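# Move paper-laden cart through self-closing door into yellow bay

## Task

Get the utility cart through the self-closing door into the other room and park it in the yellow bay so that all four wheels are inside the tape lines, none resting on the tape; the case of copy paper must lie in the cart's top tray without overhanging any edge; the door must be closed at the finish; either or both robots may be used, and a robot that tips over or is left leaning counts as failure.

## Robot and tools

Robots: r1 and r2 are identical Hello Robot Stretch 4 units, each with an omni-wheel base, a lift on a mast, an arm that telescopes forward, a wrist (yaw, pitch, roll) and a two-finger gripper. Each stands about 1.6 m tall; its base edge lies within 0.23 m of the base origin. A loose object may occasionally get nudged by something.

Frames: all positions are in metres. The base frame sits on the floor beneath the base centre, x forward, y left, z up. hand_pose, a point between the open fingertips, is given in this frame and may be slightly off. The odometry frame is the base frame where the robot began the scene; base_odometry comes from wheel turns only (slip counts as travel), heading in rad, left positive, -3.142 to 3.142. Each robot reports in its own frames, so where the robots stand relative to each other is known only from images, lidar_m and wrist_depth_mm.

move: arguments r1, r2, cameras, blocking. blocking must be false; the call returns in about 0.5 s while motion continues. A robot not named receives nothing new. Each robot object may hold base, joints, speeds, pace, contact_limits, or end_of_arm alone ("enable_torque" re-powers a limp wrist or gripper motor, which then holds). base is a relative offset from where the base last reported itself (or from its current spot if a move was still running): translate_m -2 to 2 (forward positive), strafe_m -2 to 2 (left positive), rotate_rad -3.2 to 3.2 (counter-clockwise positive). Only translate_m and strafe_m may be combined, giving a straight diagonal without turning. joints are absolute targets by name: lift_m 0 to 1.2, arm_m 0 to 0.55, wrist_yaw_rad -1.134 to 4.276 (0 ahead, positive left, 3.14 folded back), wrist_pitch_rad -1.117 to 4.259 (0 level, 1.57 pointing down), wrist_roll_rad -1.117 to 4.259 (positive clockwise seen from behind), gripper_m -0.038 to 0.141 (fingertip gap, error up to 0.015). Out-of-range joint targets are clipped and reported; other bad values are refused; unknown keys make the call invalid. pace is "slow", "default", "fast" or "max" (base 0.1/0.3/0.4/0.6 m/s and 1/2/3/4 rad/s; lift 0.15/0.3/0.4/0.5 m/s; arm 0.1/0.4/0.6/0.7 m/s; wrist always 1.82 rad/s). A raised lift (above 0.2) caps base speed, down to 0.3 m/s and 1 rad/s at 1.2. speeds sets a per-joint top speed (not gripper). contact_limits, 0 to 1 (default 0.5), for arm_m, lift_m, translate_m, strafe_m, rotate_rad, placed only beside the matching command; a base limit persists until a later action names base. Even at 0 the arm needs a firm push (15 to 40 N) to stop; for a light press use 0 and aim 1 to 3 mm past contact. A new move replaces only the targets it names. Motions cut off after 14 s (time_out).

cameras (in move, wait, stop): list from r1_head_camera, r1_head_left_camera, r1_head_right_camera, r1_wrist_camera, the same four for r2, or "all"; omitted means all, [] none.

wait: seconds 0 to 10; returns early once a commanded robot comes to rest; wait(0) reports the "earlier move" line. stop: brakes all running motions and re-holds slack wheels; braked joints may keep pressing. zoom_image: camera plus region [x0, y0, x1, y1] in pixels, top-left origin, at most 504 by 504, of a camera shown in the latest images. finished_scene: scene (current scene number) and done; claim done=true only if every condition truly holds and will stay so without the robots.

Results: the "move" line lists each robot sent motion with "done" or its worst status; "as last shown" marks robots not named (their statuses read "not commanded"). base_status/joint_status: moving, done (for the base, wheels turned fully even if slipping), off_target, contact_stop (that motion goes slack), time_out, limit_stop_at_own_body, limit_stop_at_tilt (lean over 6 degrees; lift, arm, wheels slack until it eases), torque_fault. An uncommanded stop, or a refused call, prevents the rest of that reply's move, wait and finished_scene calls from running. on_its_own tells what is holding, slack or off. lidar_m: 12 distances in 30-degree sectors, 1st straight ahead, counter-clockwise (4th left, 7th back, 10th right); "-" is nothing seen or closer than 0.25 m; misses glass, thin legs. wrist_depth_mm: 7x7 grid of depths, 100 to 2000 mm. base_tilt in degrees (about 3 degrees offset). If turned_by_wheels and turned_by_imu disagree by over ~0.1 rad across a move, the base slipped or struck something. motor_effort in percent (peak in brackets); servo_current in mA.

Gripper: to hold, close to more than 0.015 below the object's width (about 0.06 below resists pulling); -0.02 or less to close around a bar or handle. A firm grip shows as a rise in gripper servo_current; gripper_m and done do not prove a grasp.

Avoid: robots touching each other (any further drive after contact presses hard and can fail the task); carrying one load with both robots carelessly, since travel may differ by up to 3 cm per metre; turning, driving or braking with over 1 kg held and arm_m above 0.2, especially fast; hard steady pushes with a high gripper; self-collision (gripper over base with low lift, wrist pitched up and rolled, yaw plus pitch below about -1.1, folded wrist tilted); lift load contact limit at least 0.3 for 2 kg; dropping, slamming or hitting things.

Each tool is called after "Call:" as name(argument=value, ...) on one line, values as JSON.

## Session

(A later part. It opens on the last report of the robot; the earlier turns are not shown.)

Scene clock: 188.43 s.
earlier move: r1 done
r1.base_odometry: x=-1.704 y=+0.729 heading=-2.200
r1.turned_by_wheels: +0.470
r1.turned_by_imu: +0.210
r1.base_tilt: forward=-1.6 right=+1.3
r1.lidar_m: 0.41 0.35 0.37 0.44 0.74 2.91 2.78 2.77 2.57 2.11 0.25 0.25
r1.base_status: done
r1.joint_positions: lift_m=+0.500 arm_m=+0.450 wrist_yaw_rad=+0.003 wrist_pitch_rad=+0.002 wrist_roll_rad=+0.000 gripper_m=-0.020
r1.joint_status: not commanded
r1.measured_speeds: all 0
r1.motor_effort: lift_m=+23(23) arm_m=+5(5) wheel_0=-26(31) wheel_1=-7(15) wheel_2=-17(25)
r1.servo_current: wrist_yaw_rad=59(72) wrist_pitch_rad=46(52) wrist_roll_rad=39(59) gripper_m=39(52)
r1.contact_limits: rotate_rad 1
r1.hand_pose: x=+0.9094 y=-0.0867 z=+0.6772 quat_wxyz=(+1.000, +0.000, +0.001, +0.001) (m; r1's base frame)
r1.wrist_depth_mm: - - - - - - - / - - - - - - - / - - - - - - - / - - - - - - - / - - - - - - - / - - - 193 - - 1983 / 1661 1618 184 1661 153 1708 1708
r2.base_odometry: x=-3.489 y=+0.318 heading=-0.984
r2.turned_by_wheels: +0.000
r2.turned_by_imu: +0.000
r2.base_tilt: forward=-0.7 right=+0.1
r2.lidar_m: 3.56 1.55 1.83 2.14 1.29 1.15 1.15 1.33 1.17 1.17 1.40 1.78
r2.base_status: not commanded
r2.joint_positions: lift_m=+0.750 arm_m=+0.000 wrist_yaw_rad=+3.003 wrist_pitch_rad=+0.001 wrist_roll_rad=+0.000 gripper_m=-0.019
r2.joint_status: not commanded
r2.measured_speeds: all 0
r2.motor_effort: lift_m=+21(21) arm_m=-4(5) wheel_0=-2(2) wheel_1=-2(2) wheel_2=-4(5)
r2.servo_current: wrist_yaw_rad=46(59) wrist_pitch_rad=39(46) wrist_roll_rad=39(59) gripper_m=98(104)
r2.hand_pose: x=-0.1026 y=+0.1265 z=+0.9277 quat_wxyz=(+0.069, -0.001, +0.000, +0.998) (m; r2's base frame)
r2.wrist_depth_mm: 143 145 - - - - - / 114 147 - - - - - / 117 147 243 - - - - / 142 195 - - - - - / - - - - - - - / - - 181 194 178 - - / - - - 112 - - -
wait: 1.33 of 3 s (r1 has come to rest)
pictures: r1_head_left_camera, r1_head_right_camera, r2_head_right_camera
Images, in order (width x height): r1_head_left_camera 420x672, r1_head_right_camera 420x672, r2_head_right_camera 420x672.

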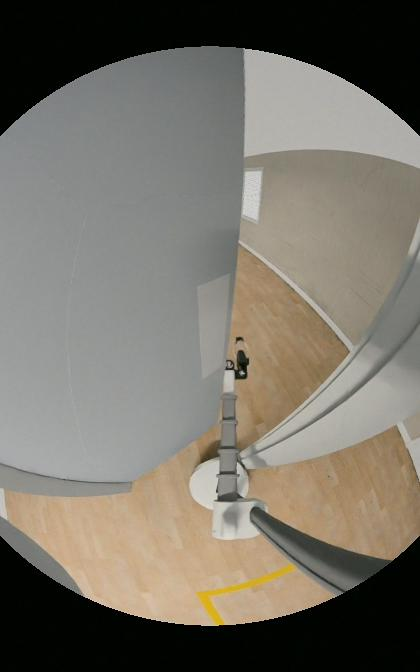

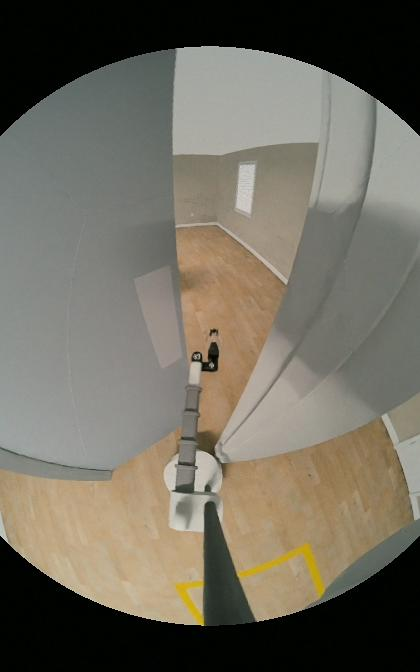

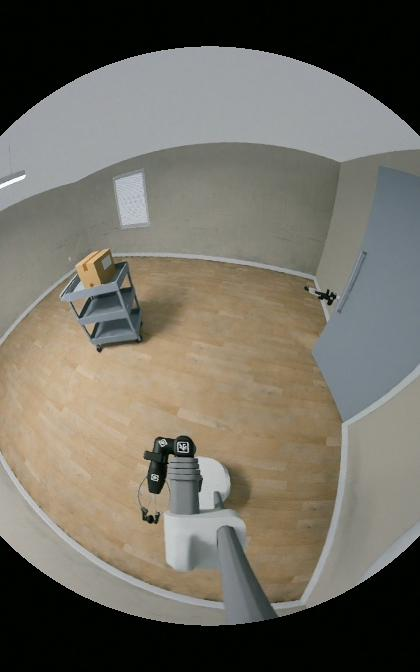

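Call:
move(blocking=false, r1={"base":{"translate_m":-0.35},"pace":"slow"}, cameras=[])

Call:
wait(seconds=5, cameras=[])

Call:
move(blocking=false, r1={"base":{"rotate_rad":0.32},"pace":"slow","contact_limits":{"rotate_rad":0.7}}, cameras=[])

Call:
wait(seconds=3, cameras=["r1_head_camera","r1_head_left_camera","r1_head_right_camera"])

Scene clock: 196.40 s.
move: r1 contact_stop
r1.base_odometry: x=-1.700 y=+0.739 heading=-2.227
r1.turned_by_wheels: -0.027
r1.turned_by_imu: -0.028
r1.base_tilt: forward=-1.6 right=+1.3
r1.lidar_m: 0.42 0.36 0.37 0.46 0.72 2.88 2.78 2.72 2.58 2.11 0.25 0.25
r1.base_status: translate_m contact_stop
r1.joint_positions: lift_m=+0.500 arm_m=+0.450 wrist_yaw_rad=+0.003 wrist_pitch_rad=+0.002 wrist_roll_rad=+0.000 gripper_m=-0.020
r1.joint_status: not commanded
r1.measured_speeds: translate_m=-0.023 strafe_m=-0.020 rotate_rad=-0.165 lift_m=+0.000 arm_m=+0.000 wrist_yaw_rad=+0.000 wrist_pitch_rad=+0.000 wrist_roll_rad=+0.000
r1.on_its_own: the wheels are slack since a contact_stop
r1.motor_effort: lift_m=+23(23) arm_m=-2(5) wheel_0=-9(33) wheel_1=-4(13) wheel_2=-3(15)
r1.servo_current: wrist_yaw_rad=52(65) wrist_pitch_rad=39(46) wrist_roll_rad=39(59) gripper_m=39(46)
r1.hand_pose: x=+0.9096 y=-0.0867 z=+0.6772 quat_wxyz=(+1.000, +0.000, +0.001, +0.001) (m; r1's base frame)
r1.wrist_depth_mm: - - - - - - - / - - - - - - - / - - - - - - - / - - - - - - - / - - - - - - - / - - - 200 - - 1921 / 1661 1618 185 1618 161 1756 1661
r2: as last shown
r2.lidar_m: 3.54 1.51 1.85 2.14 1.31 1.14 1.18 1.34 1.18 1.18 1.39 1.79
r2.motor_effort: lift_m=+21(21) arm_m=-4(4) wheel_0=-2(2) wheel_1=-2(2) wheel_2=-5(5)
r2.servo_current: wrist_yaw_rad=46(52) wrist_pitch_rad=39(46) wrist_roll_rad=46(52) gripper_m=98(98)
r2.wrist_depth_mm: 144 146 - - - - - / 114 147 - - - - - / 117 147 242 - - - - / 142 195 - - - - - / - - - - - - - / - - 181 194 179 - - / - - - 112 - - -
pictures: none
No camera images: "cameras" was empty.

not run: a stop that you did not command came earlier in this reply.

not run: a stop that you did not command came earlier in this reply.

not run: a stop that you did not command came earlier in this reply.

Call:
move(blocking=false, r1={"base":{"translate_m":-0.4},"pace":"slow","contact_limits":{"translate_m":0.9}}, cameras=[])

Call:
wait(seconds=6, cameras=["r1_head_camera","r1_head_left_camera","r1_head_right_camera"])

Scene clock: 206.40 s.
earlier move: r1 contact_stop
move: r1 moving
r1.base_odometry: x=-1.690 y=+0.787 heading=-2.487
r1.turned_by_wheels: -0.259
r1.turned_by_imu: -0.262
r1.base_tilt: forward=-1.5 right=+1.3
r1.lidar_m: 0.25 0.25 0.26 0.31 0.60 2.67 2.87 2.67 2.73 2.23 0.68 0.25
r1.base_status: translate_m contact_stop (by the wheels' count: -0.039 of -0.350); translate_m moving
r1.joint_positions: lift_m=+0.500 arm_m=+0.450 wrist_yaw_rad=+0.001 wrist_pitch_rad=+0.002 wrist_roll_rad=+0.000 gripper_m=-0.020
r1.joint_status: not commanded
r1.measured_speeds: translate_m=-0.049 strafe_m=+0.000 rotate_rad=+0.000 lift_m=+0.000 arm_m=+0.000 wrist_yaw_rad=+0.000 wrist_pitch_rad=+0.000 wrist_roll_rad=+0.000
r1.motor_effort: lift_m=+23(23) arm_m=+4(4) wheel_0=-3(6) wheel_1=-6(8) wheel_2=+6(7)
r1.servo_current: wrist_yaw_rad=59(65) wrist_pitch_rad=39(46) wrist_roll_rad=52(65) gripper_m=52(52)
r1.contact_limits: translate_m 0.9
r1.hand_pose: x=+0.9094 y=-0.0870 z=+0.6772 quat_wxyz=(+1.000, +0.000, +0.001, +0.001) (m; r1's base frame)
r1.wrist_depth_mm: - - - - - - - / - - - - - - - / - - - - - - - / - - - - - - - / - - - - - - - / - - - 193 181 - - / 1708 1576 184 1661 154 - -
r2: as last shown
r2.turned_by_imu: +0.001
r2.lidar_m: 3.53 1.53 1.84 2.16 1.31 1.16 1.15 1.36 1.16 1.18 1.42 2.07
r2.motor_effort: lift_m=+21(21) arm_m=-4(4) wheel_0=-2(2) wheel_1=-2(2) wheel_2=-4(5)
r2.servo_current: wrist_yaw_rad=33(59) wrist_pitch_rad=39(39) wrist_roll_rad=46(52) gripper_m=104(104)
r2.wrist_depth_mm: 143 145 - - - - - / 114 147 - - - - - / 117 148 242 - - - - / 142 195 - - - - - / - - - - - - - / - - 182 194 179 - - / - - - 112 - - -
pictures: none
No camera images: "cameras" was empty.

Scene clock: 210.83 s.
earlier move: r1 contact_stop
r1.base_odometry: x=-1.430 y=+0.992 heading=-2.456
r1.turned_by_wheels: +0.031
r1.turned_by_imu: -0.460
r1.base_tilt: forward=-1.6 right=+1.3
r1.lidar_m: 0.34 0.25 - 0.25 0.25 0.46 2.46 2.87 2.74 2.83 2.45 0.42
r1.base_status: translate_m contact_stop (by the wheels' count: -0.343 of -0.400)
r1.joint_positions: lift_m=+0.500 arm_m=+0.450 wrist_yaw_rad=+0.003 wrist_pitch_rad=+0.002 wrist_roll_rad=+0.000 gripper_m=-0.020
r1.joint_status: not commanded
r1.measured_speeds: all 0
r1.on_its_own: the wheels are slack since a contact_stop
r1.motor_effort: lift_m=+16(23) arm_m=+4(13) wheel_0=+0(29) wheel_1=+0(28) wheel_2=+0(35)
r1.servo_current: wrist_yaw_rad=59(104) wrist_pitch_rad=39(52) wrist_roll_rad=39(72) gripper_m=46(52)
r1.contact_limits: translate_m 0.9
r1.hand_pose: x=+0.9095 y=-0.0867 z=+0.6778 quat_wxyz=(+1.000, +0.000, +0.001, +0.001) (m; r1's base frame)
r1.wrist_depth_mm: - - - - - - - / - - - - - - - / - - - - - - 976 / - - - - - - 1008 / - - - - - - 976 / - - - 193 170 - - / 1756 1618 184 1618 154 - -
r2.base_odometry: x=-3.489 y=+0.318 heading=-0.984
r2.turned_by_wheels: +0.000
r2.turned_by_imu: +0.001
r2.base_tilt: forward=-0.7 right=+0.1
r2.lidar_m: 3.54 1.51 1.83 2.14 1.32 1.17 1.16 1.34 1.18 1.18 1.44 2.72
r2.base_status: not commanded
r2.joint_positions: lift_m=+0.750 arm_m=+0.000 wrist_yaw_rad=+3.003 wrist_pitch_rad=+0.001 wrist_roll_rad=+0.000 gripper_m=-0.019
r2.joint_status: not commanded
r2.measured_speeds: all 0
r2.motor_effort: lift_m=+21(21) arm_m=-4(5) wheel_0=-2(2) wheel_1=-2(2) wheel_2=-4(5)
r2.servo_current: wrist_yaw_rad=52(65) wrist_pitch_rad=39(46) wrist_roll_rad=46(59) gripper_m=91(104)
r2.hand_pose: x=-0.1026 y=+0.1265 z=+0.9277 quat_wxyz=(+0.069, -0.001, +0.000, +0.998) (m; r2's base frame)
r2.wrist_depth_mm: 143 145 - - - - - / 114 148 - - - - - / 117 147 244 - - - - / 142 195 - - - - - / - - - - - - - / - - 181 193 178 - - / - - - 112 - - -
wait: 4.43 of 6 s (r1 has come to rest)
pictures: r1_head_camera, r1_head_left_camera, r1_head_right_camera
Images, in order (width x height): r1_head_camera 420x560, r1_head_left_camera 420x672, r1_head_right_camera 420x672.

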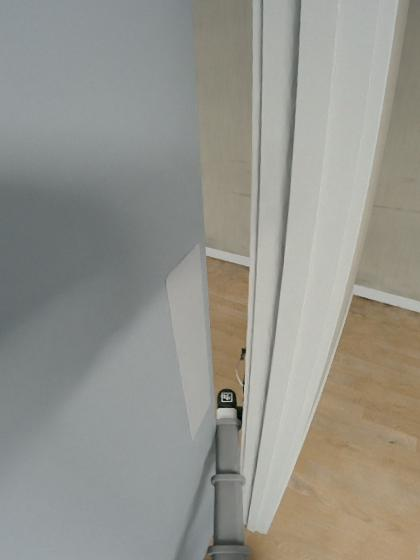

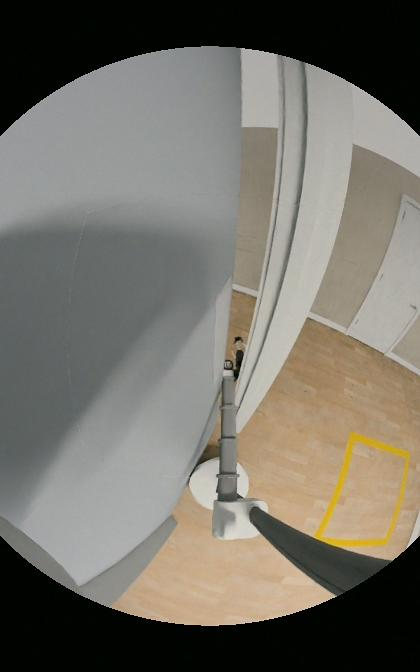

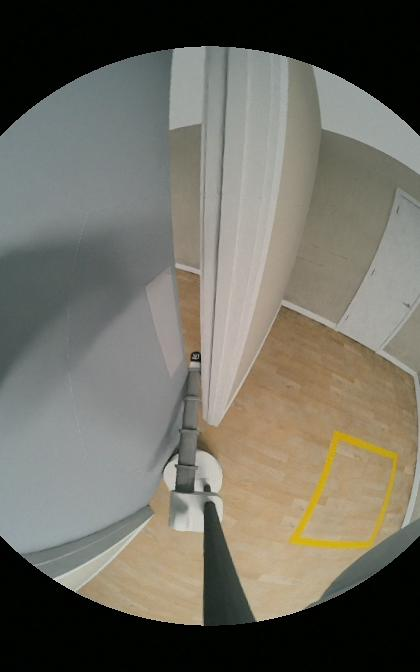

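Call:
move(blocking=false, r1={"joints":{"arm_m":0.05},"speeds":{"arm_m":0.15},"contact_limits":{"arm_m":0.6}}, cameras=[])

Call:
wait(seconds=4, cameras=["r1_head_camera","r1_head_left_camera"])

Scene clock: 215.97 s.
move: r1 moving
r1.base_odometry: x=-1.460 y=+0.981 heading=-2.424
r1.turned_by_wheels: +0.032
r1.turned_by_imu: +0.032
r1.base_tilt: forward=-1.5 right=+1.3
r1.lidar_m: 0.36 0.25 - 0.25 0.25 0.47 2.53 2.82 2.74 2.87 2.41 0.39
r1.base_status: not commanded
r1.joint_positions: lift_m=+0.500 arm_m=+0.403 wrist_yaw_rad=+0.009 wrist_pitch_rad=+0.002 wrist_roll_rad=+0.000 gripper_m=-0.020
r1.joint_status: arm_m moving
r1.measured_speeds: translate_m=+0.129 strafe_m=-0.050 rotate_rad=+0.119 lift_m=+0.000 arm_m=-0.153 wrist_yaw_rad=+0.000 wrist_pitch_rad=+0.000 wrist_roll_rad=+0.000
r1.on_its_own: the wheels are slack since a contact_stop
r1.motor_effort: lift_m=+16(16) arm_m=-12(15) wheel_0=+0(1) wheel_1=+0(0) wheel_2=+0(0)
r1.servo_current: wrist_yaw_rad=65(72) wrist_pitch_rad=33(52) wrist_roll_rad=52(65) gripper_m=46(52)
r1.contact_limits: arm_m 0.6; translate_m 0.9
r1.hand_pose: x=+0.8631 y=-0.0849 z=+0.6778 quat_wxyz=(+1.000, +0.000, +0.001, +0.004) (m; r1's base frame)
r1.wrist_depth_mm: - - - - - - - / - - - - - - - / - - - - - - - / - - - - - - - / - - - - - - - / - - - 193 170 - - / 1756 1661 184 1618 154 - -
r2: as last shown
r2.turned_by_imu: +0.000
r2.base_tilt: forward=-0.7 right=+0.0
r2.lidar_m: 3.54 1.52 1.81 2.16 1.31 1.14 1.19 1.32 1.16 1.18 1.43 2.72
r2.motor_effort: lift_m=+21(21) arm_m=-5(5) wheel_0=-2(2) wheel_1=-2(2) wheel_2=-5(5)
r2.servo_current: wrist_yaw_rad=46(59) wrist_pitch_rad=39(46) wrist_roll_rad=46(46) gripper_m=104(104)
r2.wrist_depth_mm: 143 146 - - - - - / 114 147 - - - - - / 117 148 243 - - - - / 142 195 - - - - - / - - - - - - - / - - 181 194 179 - - / - - - 112 - - -
pictures: none
No camera images: "cameras" was empty.

Scene clock: 217.90 s.
earlier move: r1 contact_stop
r1.base_odometry: x=-1.654 y=+0.914 heading=-2.188
r1.turned_by_wheels: +0.235
r1.turned_by_imu: +0.246
r1.base_tilt: forward=-1.5 right=+1.3
r1.lidar_m: 0.25 0.25 - 0.25 0.34 2.63 3.02 2.77 2.77 2.47 2.12 0.26
r1.base_status: not commanded
r1.joint_positions: lift_m=+0.500 arm_m=+0.233 wrist_yaw_rad=+0.002 wrist_pitch_rad=+0.002 wrist_roll_rad=+0.000 gripper_m=-0.020
r1.joint_status: arm_m contact_stop (moved -0.217 of -0.400)
r1.measured_speeds: all 0
r1.on_its_own: the wheels are slack since a contact_stop; arm_m is slack since a contact_stop (your +0.050 is given up)
r1.motor_effort: lift_m=+17(17) arm_m=+0(30) wheel_0=+0(1) wheel_1=+0(0) wheel_2=+0(0)
r1.servo_current: wrist_yaw_rad=52(78) wrist_pitch_rad=39(52) wrist_roll_rad=26(72) gripper_m=39(52)
r1.contact_limits: arm_m 0.6; translate_m 0.9
r1.hand_pose: x=+0.6929 y=-0.0869 z=+0.6778 quat_wxyz=(+1.000, +0.000, +0.001, +0.001) (m; r1's base frame)
r1.wrist_depth_mm: - - - - - - - / - - - - - - - / - - - - - - - / - - - - - - - / - - - - - - - / - - - 192 179 - - / 1756 1618 183 1618 154 - -
r2.base_odometry: x=-3.489 y=+0.318 heading=-0.984
r2.turned_by_wheels: +0.000
r2.turned_by_imu: +0.000
r2.base_tilt: forward=-0.7 right=+0.1
r2.lidar_m: 3.54 1.53 1.83 2.16 1.31 1.16 1.17 1.32 1.18 1.17 1.41 2.17
r2.base_status: not commanded
r2.joint_positions: lift_m=+0.750 arm_m=+0.000 wrist_yaw_rad=+3.003 wrist_pitch_rad=+0.001 wrist_roll_rad=+0.000 gripper_m=-0.019
r2.joint_status: not commanded
r2.measured_speeds: all 0
r2.motor_effort: lift_m=+21(21) arm_m=-4(5) wheel_0=-2(2) wheel_1=-2(2) wheel_2=-5(5)
r2.servo_current: wrist_yaw_rad=46(65) wrist_pitch_rad=39(46) wrist_roll_rad=46(59) gripper_m=91(111)
r2.hand_pose: x=-0.1026 y=+0.1265 z=+0.9277 quat_wxyz=(+0.069, -0.001, +0.000, +0.998) (m; r2's base frame)
r2.wrist_depth_mm: 143 145 - - - - - / 114 147 - - - - - / 117 147 242 - - - - / 142 195 - - - - - / - - - - - - - / - - 182 193 179 - - / - - - 112 - - -
wait: 1.93 of 4 s (r1 has come to rest)
pictures: r1_head_camera, r1_head_left_camera
Images, in order (width x height): r1_head_camera 420x560, r1_head_left_camera 420x672.

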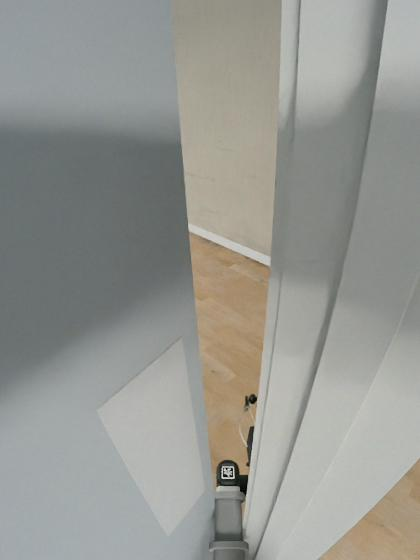

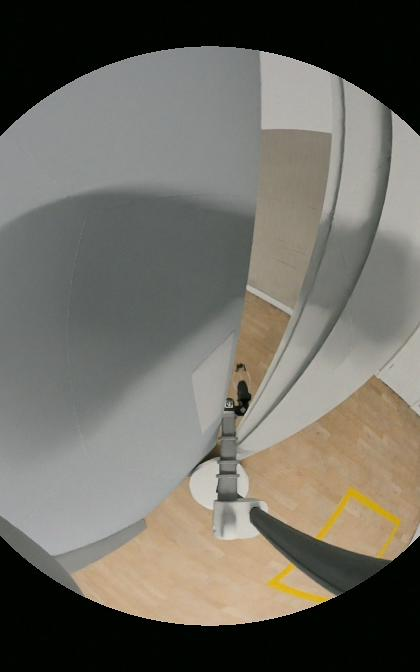

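Call:
move(blocking=false, r1={"base":{"rotate_rad":0.5},"joints":{"arm_m":0.25},"pace":"slow","contact_limits":{"rotate_rad":1}}, cameras=[])

Call:
wait(seconds=3, cameras=["r1_head_camera","r1_head_left_camera"])

Scene clock: 224.73 s.
move: r1 moving
r1.base_odometry: x=-1.654 y=+0.915 heading=-2.065
r1.turned_by_wheels: +0.123
r1.turned_by_imu: +0.086
r1.base_tilt: forward=-1.6 right=+1.3
r1.lidar_m: 0.25 0.25 0.25 0.25 0.41 2.63 3.10 2.76 2.76 2.32 2.10 0.25
r1.base_status: rotate_rad moving
r1.joint_positions: lift_m=+0.500 arm_m=+0.245 wrist_yaw_rad=+0.002 wrist_pitch_rad=+0.002 wrist_roll_rad=+0.000 gripper_m=-0.020
r1.joint_status: arm_m moving
r1.measured_speeds: translate_m=+0.000 strafe_m=-0.002 rotate_rad=+0.507 lift_m=+0.000 arm_m=+0.031 wrist_yaw_rad=+0.000 wrist_pitch_rad=+0.000 wrist_roll_rad=+0.000
r1.motor_effort: lift_m=+17(17) arm_m=+5(6) wheel_0=-25(27) wheel_1=-8(9) wheel_2=-20(20)
r1.servo_current: wrist_yaw_rad=52(59) wrist_pitch_rad=39(46) wrist_roll_rad=46(65) gripper_m=46(46)
r1.contact_limits: rotate_rad 1
r1.hand_pose: x=+0.7045 y=-0.0869 z=+0.6778 quat_wxyz=(+1.000, +0.000, +0.001, +0.001) (m; r1's base frame)
r1.wrist_depth_mm: - - - - - - - / - - - - - - - / - - - - - - - / - - - - - - - / - - - - - - - / - - - 193 180 - - / 1708 1576 184 1661 154 - 1464
r2: as last shown
r2.base_tilt: forward=-0.7 right=+0.0
r2.lidar_m: 3.55 1.54 1.84 2.13 1.31 1.13 1.18 1.33 1.17 1.18 1.44 2.92
r2.motor_effort: lift_m=+21(21) arm_m=-4(4) wheel_0=-2(2) wheel_1=-2(2) wheel_2=-5(5)
r2.servo_current: wrist_yaw_rad=46(52) wrist_pitch_rad=39(46) wrist_roll_rad=39(52) gripper_m=98(104)
r2.wrist_depth_mm: 143 145 - - - - - / 114 147 - - - - - / 117 148 243 - - - - / 142 195 - - - - - / - - - - - - - / - - 182 195 179 - - / - - - 112 - - -
pictures: none
No camera images: "cameras" was empty.

Scene clock: 226.23 s.
earlier move: r1 contact_stop
r1.base_odometry: x=-1.659 y=+0.939 heading=-1.986
r1.turned_by_wheels: +0.079
r1.turned_by_imu: +0.044
r1.base_tilt: forward=-1.6 right=+1.3
r1.lidar_m: 0.25 0.25 0.25 0.27 0.45 2.63 3.02 2.74 2.74 2.25 0.64 0.26
r1.base_status: rotate_rad contact_stop (by the wheels' count: +0.202 of +0.500)
r1.joint_positions: lift_m=+0.500 arm_m=+0.250 wrist_yaw_rad=+0.001 wrist_pitch_rad=+0.002 wrist_roll_rad=+0.000 gripper_m=-0.020
r1.joint_status: all done
r1.measured_speeds: all 0
r1.on_its_own: the wheels are slack since a contact_stop
r1.motor_effort: lift_m=+17(17) arm_m=-4(6) wheel_0=+0(29) wheel_1=+0(12) wheel_2=+0(33)
r1.servo_current: wrist_yaw_rad=39(59) wrist_pitch_rad=39(52) wrist_roll_rad=39(72) gripper_m=46(52)
r1.contact_limits: rotate_rad 1
r1.hand_pose: x=+0.7094 y=-0.0870 z=+0.6777 quat_wxyz=(+1.000, +0.000, +0.001, +0.001) (m; r1's base frame)
r1.wrist_depth_mm: - - - - - - - / - - - - - - - / - - - - - - - / - - - - - - - / - - - - - - - / - - - 193 182 - - / 1708 1618 184 1618 154 - 1464
r2.base_odometry: x=-3.489 y=+0.318 heading=-0.984
r2.turned_by_wheels: +0.000
r2.turned_by_imu: +0.000
r2.base_tilt: forward=-0.7 right=+0.1
r2.lidar_m: 3.55 1.55 1.87 2.15 1.32 1.16 1.18 1.34 1.17 1.19 1.42 2.92
r2.base_status: not commanded
r2.joint_positions: lift_m=+0.750 arm_m=+0.000 wrist_yaw_rad=+3.003 wrist_pitch_rad=+0.001 wrist_roll_rad=+0.000 gripper_m=-0.019
r2.joint_status: not commanded
r2.measured_speeds: all 0
r2.motor_effort: lift_m=+21(21) arm_m=-4(5) wheel_0=-2(2) wheel_1=-2(2) wheel_2=-5(5)
r2.servo_current: wrist_yaw_rad=33(59) wrist_pitch_rad=46(46) wrist_roll_rad=52(65) gripper_m=91(104)
r2.hand_pose: x=-0.1026 y=+0.1265 z=+0.9277 quat_wxyz=(+0.069, -0.001, +0.000, +0.998) (m; r2's base frame)
r2.wrist_depth_mm: 143 145 - - - - - / 114 147 - - - - - / 117 148 243 - - - - / 142 195 - - - - - / - - - - - - - / - - 181 193 178 - - / - - - 112 - - -
wait: 1.50 of 3 s (r1 has come to rest)
pictures: r1_head_camera, r1_head_left_camera
Images, in order (width x height): r1_head_camera 420x560, r1_head_left_camera 420x672.

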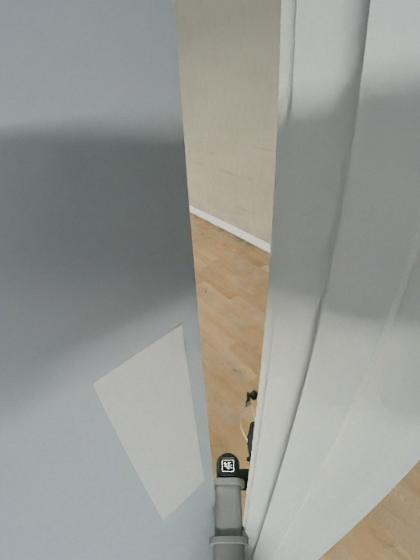

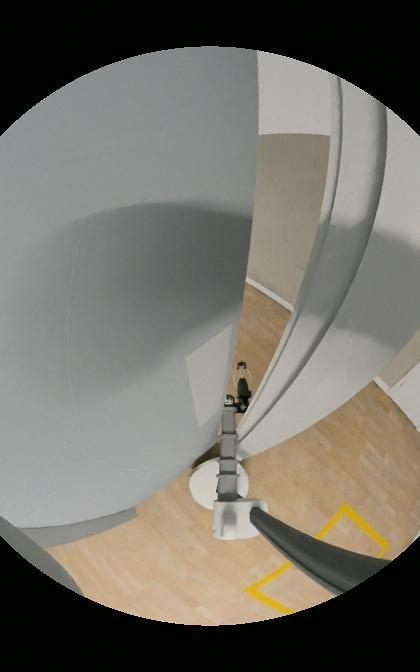

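Call:
move(blocking=false, r1={"base":{"translate_m":0.2,"strafe_m":0.2},"pace":"slow","contact_limits":{"translate_m":1}}, cameras=[])

Call:
wait(seconds=5, cameras=["r1_head_camera","r1_head_left_camera"])

Scene clock: 236.33 s.
move: r1 moving
r1.base_odometry: x=-1.653 y=+0.930 heading=-1.996
r1.turned_by_wheels: -0.009
r1.turned_by_imu: -0.012
r1.base_tilt: forward=-1.6 right=+1.3
r1.lidar_m: 0.25 0.25 0.25 0.25 0.45 2.64 3.02 2.74 2.76 2.28 0.60 0.25
r1.base_status: translate_m moving; strafe_m moving
r1.joint_positions: lift_m=+0.500 arm_m=+0.250 wrist_yaw_rad=+0.001 wrist_pitch_rad=+0.002 wrist_roll_rad=+0.000 gripper_m=-0.020
r1.joint_status: not commanded
r1.measured_speeds: translate_m=+0.013 strafe_m=+0.036 rotate_rad=-0.061 lift_m=+0.000 arm_m=+0.000 wrist_yaw_rad=+0.000 wrist_pitch_rad=+0.000 wrist_roll_rad=+0.000
r1.motor_effort: lift_m=+17(17) arm_m=-4(4) wheel_0=-14(17) wheel_1=+9(9) wheel_2=-34(34)
r1.servo_current: wrist_yaw_rad=52(72) wrist_pitch_rad=39(46) wrist_roll_rad=52(59) gripper_m=46(52)
r1.contact_limits: translate_m 1
r1.hand_pose: x=+0.7094 y=-0.0870 z=+0.6777 quat_wxyz=(+1.000, +0.000, +0.001, +0.001) (m; r1's base frame)
r1.wrist_depth_mm: - - - - - - - / - - - - - - - / - - - - - - - / - - - - - - - / - - - - - - - / - - - 193 181 - - / 1756 1618 184 1708 154 - 1499
r2: as last shown
r2.lidar_m: 3.55 1.52 1.83 2.16 1.32 1.16 1.17 1.33 1.15 1.17 1.42 2.94
r2.motor_effort: lift_m=+21(21) arm_m=-4(4) wheel_0=-1(2) wheel_1=-2(2) wheel_2=-5(5)
r2.servo_current: wrist_yaw_rad=52(59) wrist_pitch_rad=46(46) wrist_roll_rad=46(59) gripper_m=98(104)
r2.wrist_depth_mm: 143 145 - - - - - / 114 147 - - - - - / 117 147 242 - - - - / 142 195 - - - - - / - - - - - - - / - - 181 193 179 - - / - - - 112 - - -
pictures: none
No camera images: "cameras" was empty.

Scene clock: 237.13 s.
earlier move: r1 contact_stop
r1.base_odometry: x=-1.647 y=+0.923 heading=-2.040
r1.turned_by_wheels: -0.045
r1.turned_by_imu: -0.048
r1.base_tilt: forward=-1.6 right=+1.3
r1.lidar_m: 0.25 0.25 0.25 0.25 0.38 2.60 3.11 2.75 2.75 2.34 2.11 0.25
r1.base_status: translate_m contact_stop (by the wheels' count: +0.010 of +0.200); strafe_m contact_stop (by the wheels' count: +0.018 of +0.200)
r1.joint_positions: lift_m=+0.500 arm_m=+0.250 wrist_yaw_rad=+0.001 wrist_pitch_rad=+0.002 wrist_roll_rad=+0.000 gripper_m=-0.020
r1.joint_status: not commanded
r1.measured_speeds: all 0
r1.on_its_own: the wheels are slack since a contact_stop
r1.motor_effort: lift_m=+17(17) arm_m=-4(4) wheel_0=+0(21) wheel_1=+0(9) wheel_2=+0(36)
r1.servo_current: wrist_yaw_rad=52(72) wrist_pitch_rad=46(46) wrist_roll_rad=52(59) gripper_m=46(52)
r1.contact_limits: translate_m 1
r1.hand_pose: x=+0.7094 y=-0.0870 z=+0.6777 quat_wxyz=(+1.000, +0.000, +0.001, +0.001) (m; r1's base frame)
r1.wrist_depth_mm: - - - - - - - / - - - - - - - / - - - - - - - / - - - - - - - / - - - - - - - / - - - 193 180 - - / 1756 1576 184 1618 153 - -
r2.base_odometry: x=-3.489 y=+0.318 heading=-0.984
r2.turned_by_wheels: +0.000
r2.turned_by_imu: +0.000
r2.base_tilt: forward=-0.7 right=+0.1
r2.lidar_m: 3.55 1.51 1.83 2.10 1.33 1.14 1.17 1.32 1.17 1.16 1.41 2.14
r2.base_status: not commanded
r2.joint_positions: lift_m=+0.750 arm_m=+0.000 wrist_yaw_rad=+3.003 wrist_pitch_rad=+0.001 wrist_roll_rad=+0.000 gripper_m=-0.019
r2.joint_status: not commanded
r2.measured_speeds: all 0
r2.motor_effort: lift_m=+21(21) arm_m=-4(5) wheel_0=-2(2) wheel_1=-2(2) wheel_2=-5(5)
r2.servo_current: wrist_yaw_rad=46(59) wrist_pitch_rad=39(46) wrist_roll_rad=46(59) gripper_m=98(104)
r2.hand_pose: x=-0.1026 y=+0.1265 z=+0.9277 quat_wxyz=(+0.069, -0.001, +0.000, +0.998) (m; r2's base frame)
r2.wrist_depth_mm: 143 145 - - - - - / 114 147 - - - - - / 117 147 244 - - - - / 142 195 - - - - - / - - - - - - - / - - 181 193 179 - - / - - - 112 - - -
wait: 0.80 of 5 s (r1 has come to rest)
pictures: r1_head_camera, r1_head_left_camera
Images, in order (width x height): r1_head_camera 420x560, r1_head_left_camera 420x672.

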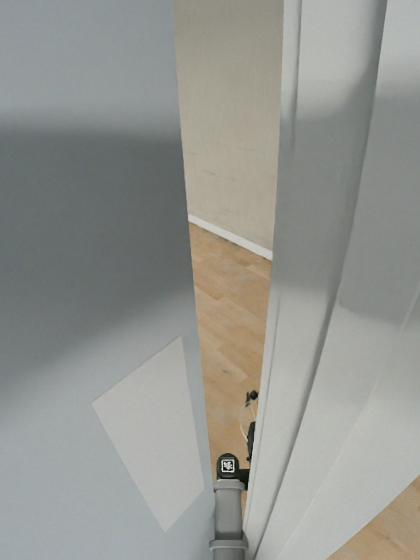

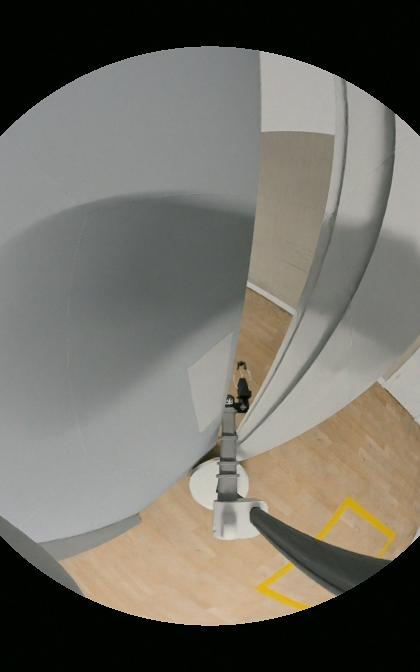

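Call:
move(blocking=false, r1={"base":{"translate_m":-0.25},"joints":{"arm_m":0.53},"speeds":{"arm_m":0.2},"contact_limits":{"translate_m":0.7,"arm_m":0.6}}, cameras=[])

Call:
wait(seconds=4, cameras=["r1_head_camera","r1_head_left_camera"])

Scene clock: 257.27 s.
move: r1 moving
r1.base_odometry: x=-1.632 y=+0.951 heading=-2.041
r1.turned_by_wheels: +0.000
r1.turned_by_imu: -0.001
r1.base_tilt: forward=-1.6 right=+1.3
r1.lidar_m: 0.25 0.25 0.25 0.25 0.40 2.58 3.10 2.73 2.75 2.35 2.10 0.25
r1.base_status: translate_m moving
r1.joint_positions: lift_m=+0.500 arm_m=+0.301 wrist_yaw_rad=+0.001 wrist_pitch_rad=+0.002 wrist_roll_rad=+0.000 gripper_m=-0.020
r1.joint_status: arm_m moving
r1.measured_speeds: translate_m=-0.123 strafe_m=-0.001 rotate_rad=+0.004 lift_m=+0.000 arm_m=+0.195 wrist_yaw_rad=+0.000 wrist_pitch_rad=+0.000 wrist_roll_rad=+0.000
r1.motor_effort: lift_m=+17(17) arm_m=+6(7) wheel_0=-4(6) wheel_1=-8(9) wheel_2=+9(9)
r1.servo_current: wrist_yaw_rad=46(72) wrist_pitch_rad=39(52) wrist_roll_rad=52(65) gripper_m=46(46)
r1.contact_limits: arm_m 0.6; translate_m 0.7
r1.hand_pose: x=+0.7602 y=-0.0870 z=+0.6777 quat_wxyz=(+1.000, +0.000, +0.001, +0.001) (m; r1's base frame)
r1.wrist_depth_mm: - - - - - - - / - - - - - - - / - - - - - - - / - - - - - - - / - - - - - - - / - - - 193 179 - - / 1661 1618 184 1618 162 - -
r2: as last shown
r2.lidar_m: 3.54 1.51 1.83 2.10 1.31 1.15 1.15 1.32 1.16 1.18 1.41 2.15
r2.motor_effort: lift_m=+21(21) arm_m=-4(4) wheel_0=-1(2) wheel_1=-2(2) wheel_2=-4(5)
r2.servo_current: wrist_yaw_rad=46(46) wrist_pitch_rad=39(39) wrist_roll_rad=59(59) gripper_m=98(104)
r2.wrist_depth_mm: 143 145 - - - - - / 114 147 - - - - - / 117 147 243 - - - - / 142 195 - - - - - / - - - - - - - / - - 182 194 178 - - / - - - 112 - - -
pictures: none
No camera images: "cameras" was empty.

Scene clock: 259.33 s.
earlier move: r1 done
r1.base_odometry: x=-1.533 y=+1.145 heading=-2.039
r1.turned_by_wheels: +0.001
r1.turned_by_imu: -0.095
r1.base_tilt: forward=-1.6 right=+1.3
r1.lidar_m: 0.38 0.29 0.26 0.30 0.50 2.45 2.78 2.65 2.61 2.62 2.26 0.36
r1.base_status: done
r1.joint_positions: lift_m=+0.500 arm_m=+0.530 wrist_yaw_rad=+0.001 wrist_pitch_rad=+0.002 wrist_roll_rad=+0.000 gripper_m=-0.020
r1.joint_status: all done
r1.measured_speeds: all 0
r1.motor_effort: lift_m=+20(20) arm_m=+4(8) wheel_0=+5(10) wheel_1=-3(25) wheel_2=+9(28)
r1.servo_current: wrist_yaw_rad=26(72) wrist_pitch_rad=39(52) wrist_roll_rad=59(65) gripper_m=46(52)
r1.contact_limits: arm_m 0.6; translate_m 0.7
r1.hand_pose: x=+0.9893 y=-0.0872 z=+0.6775 quat_wxyz=(+1.000, +0.000, +0.001, +0.000) (m; r1's base frame)
r1.wrist_depth_mm: - - - - - - - / - - - - - - - / - - - - - - - / - - - - - - - / - - - - - - - / - - - 193 170 - - / 1756 1618 184 1618 154 - -
r2.base_odometry: x=-3.489 y=+0.318 heading=-0.984
r2.turned_by_wheels: +0.000
r2.turned_by_imu: +0.000
r2.base_tilt: forward=-0.7 right=+0.1
r2.lidar_m: 3.55 1.51 1.85 2.16 1.29 1.17 1.16 1.35 1.19 1.17 1.42 2.17
r2.base_status: not commanded
r2.joint_positions: lift_m=+0.750 arm_m=+0.000 wrist_yaw_rad=+3.003 wrist_pitch_rad=+0.001 wrist_roll_rad=+0.000 gripper_m=-0.019
r2.joint_status: not commanded
r2.measured_speeds: all 0
r2.motor_effort: lift_m=+20(21) arm_m=-4(4) wheel_0=-2(2) wheel_1=-2(2) wheel_2=-4(5)
r2.servo_current: wrist_yaw_rad=39(59) wrist_pitch_rad=33(46) wrist_roll_rad=39(59) gripper_m=104(104)
r2.hand_pose: x=-0.1026 y=+0.1265 z=+0.9277 quat_wxyz=(+0.069, -0.001, +0.000, +0.998) (m; r2's base frame)
r2.wrist_depth_mm: 143 145 - - - - - / 114 147 - - - - - / 117 148 243 - - - - / 142 196 - - - - - / - - - - - - - / - - 181 194 179 - - / - - - 112 - - -
wait: 2.07 of 4 s (r1 has come to rest)
pictures: r1_head_camera, r1_head_left_camera
Images, in order (width x height): r1_head_camera 420x560, r1_head_left_camera 420x672.

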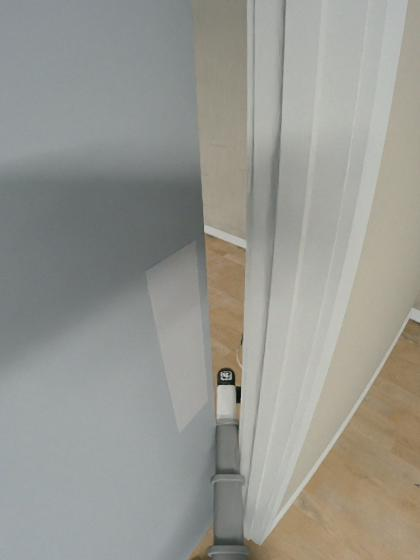

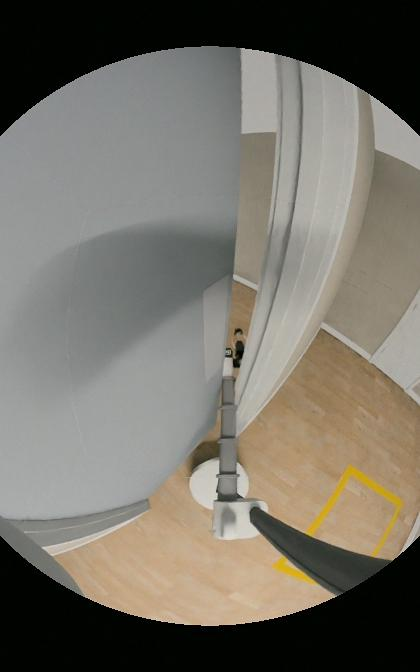

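Base is free now. Rotate left, pushing the tip.

Call:
move(blocking=false, r1={"base":{"rotate_rad":0.5},"pace":"slow","contact_limits":{"rotate_rad":1}}, cameras=[])

Call:
wait(seconds=3, cameras=["r1_head_camera","r1_head_left_camera"])

Scene clock: 264.23 s.
move: r1 moving
r1.base_odometry: x=-1.534 y=+1.146 heading=-1.919
r1.turned_by_wheels: +0.120
r1.turned_by_imu: +0.060
r1.base_tilt: forward=-1.5 right=+1.3
r1.lidar_m: 0.37 0.32 0.29 0.32 0.55 2.44 2.96 2.62 2.63 2.55 2.25 0.36
r1.base_status: rotate_rad moving
r1.joint_positions: lift_m=+0.500 arm_m=+0.530 wrist_yaw_rad=+0.001 wrist_pitch_rad=+0.002 wrist_roll_rad=+0.000 gripper_m=-0.020
r1.joint_status: not commanded
r1.measured_speeds: translate_m=-0.003 strafe_m=+0.003 rotate_rad=+0.487 lift_m=+0.000 arm_m=+0.000 wrist_yaw_rad=+0.000 wrist_pitch_rad=+0.000 wrist_roll_rad=+0.000
r1.motor_effort: lift_m=+20(20) arm_m=+4(4) wheel_0=-31(31) wheel_1=-17(17) wheel_2=-25(25)
r1.servo_current: wrist_yaw_rad=33(65) wrist_pitch_rad=46(46) wrist_roll_rad=52(65) gripper_m=46(46)
r1.contact_limits: arm_m 0.6; rotate_rad 1
r1.hand_pose: x=+0.9893 y=-0.0872 z=+0.6775 quat_wxyz=(+1.000, +0.000, +0.001, +0.000) (m; r1's base frame)
r1.wrist_depth_mm: - - - - - - - / - - - - - - - / - - - - - - - / - - - - - - - / - - - - - - - / - - - 193 170 - - / 1756 1618 183 1618 161 - -
r2: as last shown
r2.base_tilt: forward=-0.6 right=+0.1
r2.lidar_m: 3.55 1.52 1.88 2.13 1.29 1.15 1.14 1.35 1.19 1.16 1.43 2.17
r2.motor_effort: lift_m=+21(21) arm_m=-4(4) wheel_0=-2(2) wheel_1=-2(2) wheel_2=-5(5)
r2.servo_current: wrist_yaw_rad=52(59) wrist_pitch_rad=39(46) wrist_roll_rad=39(52) gripper_m=98(104)
r2.wrist_depth_mm: 143 145 - - - - - / 114 147 - - - - - / 117 147 243 - - - - / 142 195 - - - - - / - - - - - - - / - - 181 195 178 - - / - - - 112 - - -
pictures: none
No camera images: "cameras" was empty.

Scene clock: 265.43 s.
earlier move: r1 done
r1.base_odometry: x=-1.534 y=+1.146 heading=-1.544
r1.turned_by_wheels: +0.376
r1.turned_by_imu: +0.164
r1.base_tilt: forward=-1.6 right=+1.3
r1.lidar_m: 0.31 0.34 0.34 0.41 0.63 2.57 2.82 2.61 2.70 2.27 1.04 0.29
r1.base_status: done
r1.joint_positions: lift_m=+0.500 arm_m=+0.530 wrist_yaw_rad=+0.001 wrist_pitch_rad=+0.002 wrist_roll_rad=+0.000 gripper_m=-0.020
r1.joint_status: not commanded
r1.measured_speeds: all 0
r1.motor_effort: lift_m=+20(20) arm_m=+5(5) wheel_0=-28(35) wheel_1=-7(18) wheel_2=-16(25)
r1.servo_current: wrist_yaw_rad=59(78) wrist_pitch_rad=39(52) wrist_roll_rad=46(65) gripper_m=46(52)
r1.contact_limits: arm_m 0.6; rotate_rad 1
r1.hand_pose: x=+0.9893 y=-0.0872 z=+0.6775 quat_wxyz=(+1.000, +0.000, +0.001, +0.000) (m; r1's base frame)
r1.wrist_depth_mm: - - - - - - - / - - - - - - - / - - - - - - - / - - - - - - - / - - - - - - - / - - - 193 - - - / 1708 1618 184 1618 154 1576 1464
r2.base_odometry: x=-3.489 y=+0.318 heading=-0.984
r2.turned_by_wheels: +0.000
r2.turned_by_imu: +0.000
r2.base_tilt: forward=-0.7 right=+0.1
r2.lidar_m: 3.54 1.52 1.86 2.15 1.28 1.18 1.15 1.31 1.15 1.20 1.41 2.04
r2.base_status: not commanded
r2.joint_positions: lift_m=+0.750 arm_m=+0.000 wrist_yaw_rad=+3.003 wrist_pitch_rad=+0.001 wrist_roll_rad=+0.000 gripper_m=-0.019
r2.joint_status: not commanded
r2.measured_speeds: all 0
r2.motor_effort: lift_m=+21(21) arm_m=-4(5) wheel_0=-2(2) wheel_1=-2(2) wheel_2=-5(5)
r2.servo_current: wrist_yaw_rad=52(65) wrist_pitch_rad=33(46) wrist_roll_rad=46(59) gripper_m=98(104)
r2.hand_pose: x=-0.1026 y=+0.1265 z=+0.9277 quat_wxyz=(+0.069, -0.001, +0.000, +0.998) (m; r2's base frame)
r2.wrist_depth_mm: 143 145 - - - - - / 114 147 - - - - - / 117 147 243 - - - - / 142 195 - - - - - / - - - - - - - / - - 182 193 179 - - / - - - 112 - - -
wait: 1.20 of 3 s (r1 has come to rest)
pictures: r1_head_camera, r1_head_left_camera
Images, in order (width x height): r1_head_camera 420x560, r1_head_left_camera 420x672.

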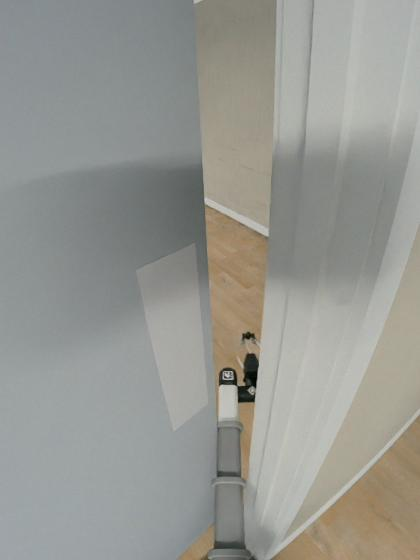

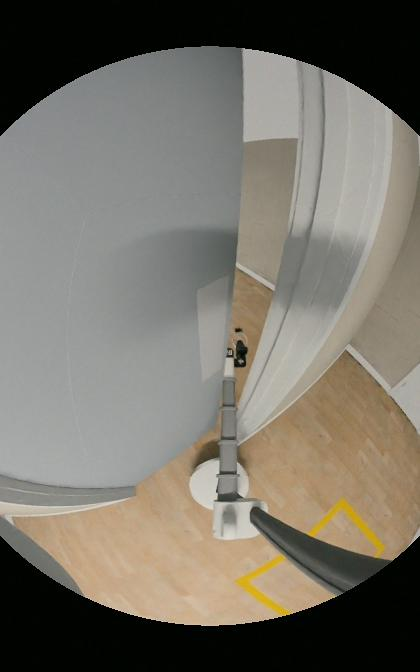

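Call:
move(blocking=false, r1={"base":{"strafe_m":0.2},"pace":"slow","contact_limits":{"strafe_m":1}}, cameras=[])

Call:
wait(seconds=4, cameras=["r1_head_camera","r1_head_left_camera"])

Scene clock: 270.27 s.
move: r1 moving
r1.base_odometry: x=-1.519 y=+1.146 heading=-1.547
r1.turned_by_wheels: -0.003
r1.turned_by_imu: -0.021
r1.base_tilt: forward=-1.5 right=+1.3
r1.lidar_m: 0.34 0.34 0.31 0.41 0.63 2.57 2.83 2.62 2.68 2.27 1.12 0.30
r1.base_status: strafe_m moving
r1.joint_positions: lift_m=+0.500 arm_m=+0.530 wrist_yaw_rad=+0.001 wrist_pitch_rad=+0.002 wrist_roll_rad=+0.000 gripper_m=-0.020
r1.joint_status: not commanded
r1.measured_speeds: translate_m=+0.000 strafe_m=+0.058 rotate_rad=+0.001 lift_m=+0.000 arm_m=+0.000 wrist_yaw_rad=+0.000 wrist_pitch_rad=+0.000 wrist_roll_rad=+0.000
r1.motor_effort: lift_m=+20(20) arm_m=+4(5) wheel_0=-30(31) wheel_1=+2(7) wheel_2=-15(16)
r1.servo_current: wrist_yaw_rad=46(72) wrist_pitch_rad=46(46) wrist_roll_rad=33(65) gripper_m=46(46)
r1.contact_limits: arm_m 0.6; strafe_m 1
r1.hand_pose: x=+0.9893 y=-0.0872 z=+0.6775 quat_wxyz=(+1.000, +0.000, +0.001, +0.000) (m; r1's base frame)
r1.wrist_depth_mm: - - - - - - - / - - - - - - - / - - - - - - - / - - - - - - - / - - - - - - - / - - - 192 - - - / 1756 1661 183 1618 154 1618 1464
r2: as last shown
r2.base_tilt: forward=-0.7 right=+0.0
r2.lidar_m: 3.54 1.53 1.86 2.15 1.30 1.16 1.18 1.34 1.16 1.17 1.40 2.03
r2.motor_effort: lift_m=+21(21) arm_m=-4(4) wheel_0=-2(2) wheel_1=-2(2) wheel_2=-5(5)
r2.servo_current: wrist_yaw_rad=59(59) wrist_pitch_rad=39(46) wrist_roll_rad=39(59) gripper_m=98(98)
r2.wrist_depth_mm: 143 146 - - - - - / 114 147 - - - - - / 117 148 243 - - - - / 142 195 - - - - - / - - - - - - - / - - 182 194 178 - - / - - - 112 - - -
pictures: none
No camera images: "cameras" was empty.

Scene clock: 272.90 s.
earlier move: r1 done
r1.base_odometry: x=-1.334 y=+1.150 heading=-1.547
r1.turned_by_wheels: +0.000
r1.turned_by_imu: -0.191
r1.base_tilt: forward=-1.5 right=+1.4
r1.lidar_m: 0.35 0.26 0.25 0.26 0.37 2.47 2.83 2.74 2.75 2.64 2.27 0.33
r1.base_status: done
r1.joint_positions: lift_m=+0.500 arm_m=+0.530 wrist_yaw_rad=+0.001 wrist_pitch_rad=+0.002 wrist_roll_rad=+0.000 gripper_m=-0.020
r1.joint_status: not commanded
r1.measured_speeds: all 0
r1.motor_effort: lift_m=+20(20) arm_m=-4(5) wheel_0=-28(34) wheel_1=-3(7) wheel_2=-13(19)
r1.servo_current: wrist_yaw_rad=52(72) wrist_pitch_rad=39(52) wrist_roll_rad=59(65) gripper_m=46(52)
r1.contact_limits: arm_m 0.6; strafe_m 1
r1.hand_pose: x=+0.9894 y=-0.0872 z=+0.6775 quat_wxyz=(+1.000, +0.000, +0.001, +0.000) (m; r1's base frame)
r1.wrist_depth_mm: - - - - - - - / - - - - - - - / - - - - - - - / - - - - - - - / - - - - - - - / - - - 193 170 - - / 1756 1618 184 1618 154 - -
r2.base_odometry: x=-3.489 y=+0.318 heading=-0.984
r2.turned_by_wheels: +0.000
r2.turned_by_imu: +0.000
r2.base_tilt: forward=-0.7 right=+0.1
r2.lidar_m: 3.53 1.53 1.86 2.12 1.32 1.15 1.17 1.31 1.18 1.18 1.41 2.09
r2.base_status: not commanded
r2.joint_positions: lift_m=+0.750 arm_m=+0.000 wrist_yaw_rad=+3.003 wrist_pitch_rad=+0.001 wrist_roll_rad=+0.000 gripper_m=-0.019
r2.joint_status: not commanded
r2.measured_speeds: all 0
r2.motor_effort: lift_m=+21(21) arm_m=-4(4) wheel_0=-1(2) wheel_1=-2(2) wheel_2=-4(5)
r2.servo_current: wrist_yaw_rad=52(59) wrist_pitch_rad=39(52) wrist_roll_rad=46(59) gripper_m=91(104)
r2.hand_pose: x=-0.1026 y=+0.1265 z=+0.9277 quat_wxyz=(+0.069, -0.001, +0.000, +0.998) (m; r2's base frame)
r2.wrist_depth_mm: 143 145 - - - - - / 114 147 - - - - - / 117 148 242 - - - - / 142 196 - - - - - / - - - - - - - / - - 181 194 178 - - / - - - 112 - - -
wait: 2.63 of 4 s (r1 has come to rest)
pictures: r1_head_camera, r1_head_left_camera
Images, in order (width x height): r1_head_camera 420x560, r1_head_left_camera 420x672.

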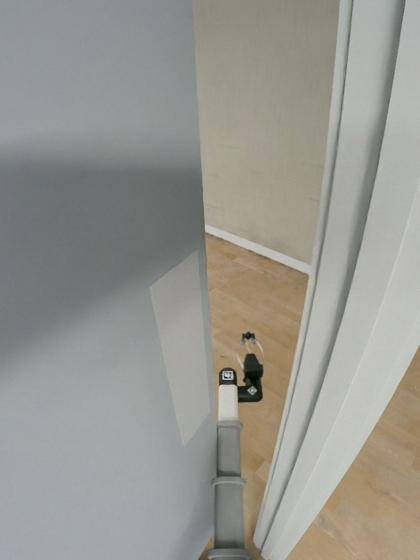

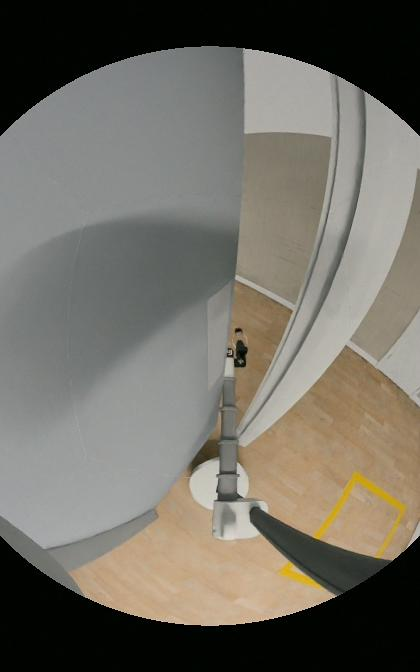

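Call:
move(blocking=false, r1={"joints":{"arm_m":0.1},"speeds":{"arm_m":0.2},"contact_limits":{"arm_m":0.6}}, cameras=[])

Call:
wait(seconds=4, cameras=["r1_head_camera","r1_head_left_camera"])

Scene clock: 279.50 s.
move: r1 moving
r1.base_odometry: x=-1.334 y=+1.150 heading=-1.547
r1.turned_by_wheels: +0.000
r1.turned_by_imu: +0.000
r1.base_tilt: forward=-1.5 right=+1.3
r1.lidar_m: 0.36 0.25 0.25 0.26 0.38 2.48 2.82 2.75 2.71 2.65 2.26 0.33
r1.base_status: not commanded
r1.joint_positions: lift_m=+0.500 arm_m=+0.479 wrist_yaw_rad=+0.001 wrist_pitch_rad=+0.002 wrist_roll_rad=+0.000 gripper_m=-0.020
r1.joint_status: arm_m moving
r1.measured_speeds: translate_m=+0.000 strafe_m=+0.000 rotate_rad=+0.000 lift_m=+0.000 arm_m=-0.195 wrist_yaw_rad=+0.000 wrist_pitch_rad=+0.000 wrist_roll_rad=+0.000
r1.motor_effort: lift_m=+20(20) arm_m=-5(7) wheel_0=-28(29) wheel_1=-3(4) wheel_2=-13(13)
r1.servo_current: wrist_yaw_rad=26(65) wrist_pitch_rad=46(46) wrist_roll_rad=52(59) gripper_m=46(46)
r1.contact_limits: arm_m 0.6; strafe_m 1
r1.hand_pose: x=+0.9386 y=-0.0872 z=+0.6775 quat_wxyz=(+1.000, +0.000, +0.001, +0.000) (m; r1's base frame)
r1.wrist_depth_mm: - - - - - - - / - - - - - - - / - - - - - - - / - - - - - - - / - - - - - - - / - - - 193 170 - - / 1756 1618 184 1618 154 - -
r2: as last shown
r2.lidar_m: 3.55 1.54 1.83 2.15 1.31 1.17 1.19 1.35 1.18 1.18 1.41 2.07
r2.motor_effort: lift_m=+21(21) arm_m=-4(5) wheel_0=-1(2) wheel_1=-2(2) wheel_2=-5(5)
r2.servo_current: wrist_yaw_rad=46(52) wrist_pitch_rad=46(46) wrist_roll_rad=46(52) gripper_m=91(98)
r2.wrist_depth_mm: 143 145 - - - - - / 114 147 - - - - - / 117 148 243 - - - - / 142 195 - - - - - / - - - - - - - / - - 181 193 179 - - / - - - 112 - - -
pictures: none
No camera images: "cameras" was empty.

Scene clock: 280.87 s.
earlier move: r1 contact_stop
r1.base_odometry: x=-1.334 y=+1.150 heading=-1.546
r1.turned_by_wheels: +0.001
r1.turned_by_imu: -0.097
r1.base_tilt: forward=-1.6 right=+1.3
r1.lidar_m: 0.33 0.25 0.25 0.25 0.28 0.52 2.70 2.77 2.77 2.80 2.29 0.31
r1.base_status: not commanded
r1.joint_positions: lift_m=+0.500 arm_m=+0.369 wrist_yaw_rad=+0.001 wrist_pitch_rad=+0.002 wrist_roll_rad=+0.000 gripper_m=-0.020
r1.joint_status: arm_m contact_stop (moved -0.161 of -0.430)
r1.measured_speeds: all 0
r1.on_its_own: arm_m is slack since a contact_stop (your +0.100 is given up)
r1.motor_effort: lift_m=+18(20) arm_m=+0(32) wheel_0=-17(29) wheel_1=-3(17) wheel_2=-11(13)
r1.servo_current: wrist_yaw_rad=78(78) wrist_pitch_rad=39(46) wrist_roll_rad=39(59) gripper_m=46(52)
r1.contact_limits: arm_m 0.6; strafe_m 1
r1.hand_pose: x=+0.8284 y=-0.0872 z=+0.6776 quat_wxyz=(+1.000, +0.000, +0.001, +0.000) (m; r1's base frame)
r1.wrist_depth_mm: - - - - - - - / - - - - - - - / - - - - - - - / - - - - - - - / - - - - - - - / - - - 193 170 - - / 1708 1618 184 1618 154 - -
r2.base_odometry: x=-3.489 y=+0.318 heading=-0.984
r2.turned_by_wheels: +0.000
r2.turned_by_imu: +0.000
r2.base_tilt: forward=-0.6 right=+0.1
r2.lidar_m: 3.53 1.50 1.86 2.13 1.32 1.16 1.18 1.36 1.17 1.15 1.43 2.18
r2.base_status: not commanded
r2.joint_positions: lift_m=+0.750 arm_m=+0.000 wrist_yaw_rad=+3.003 wrist_pitch_rad=+0.001 wrist_roll_rad=+0.000 gripper_m=-0.019
r2.joint_status: not commanded
r2.measured_speeds: all 0
r2.motor_effort: lift_m=+21(21) arm_m=-4(5) wheel_0=-2(2) wheel_1=-2(2) wheel_2=-5(5)
r2.servo_current: wrist_yaw_rad=46(65) wrist_pitch_rad=33(52) wrist_roll_rad=46(59) gripper_m=98(104)
r2.hand_pose: x=-0.1026 y=+0.1265 z=+0.9277 quat_wxyz=(+0.069, -0.001, +0.000, +0.998) (m; r2's base frame)
r2.wrist_depth_mm: 143 145 - - - - - / 114 147 - - - - - / 117 148 243 - - - - / 142 195 - - - - - / - - - - - - - / - - 182 194 178 - - / - - - 112 - - -
wait: 1.37 of 4 s (r1 has come to rest)
pictures: r1_head_camera, r1_head_left_camera
Images, in order (width x height): r1_head_camera 420x560, r1_head_left_camera 420x672.

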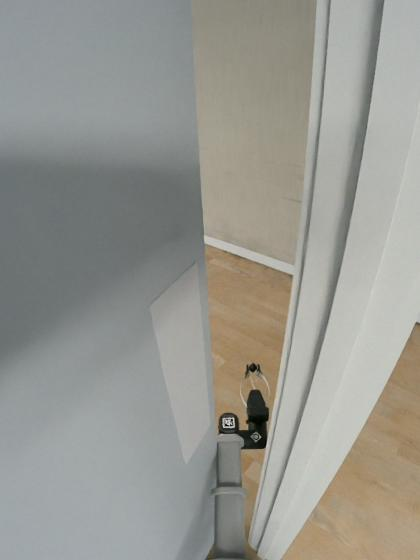

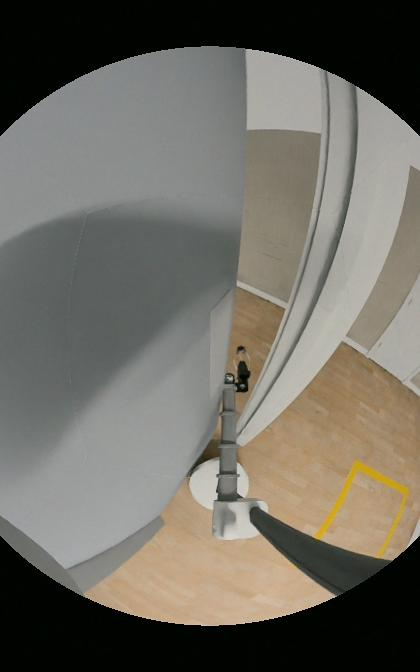

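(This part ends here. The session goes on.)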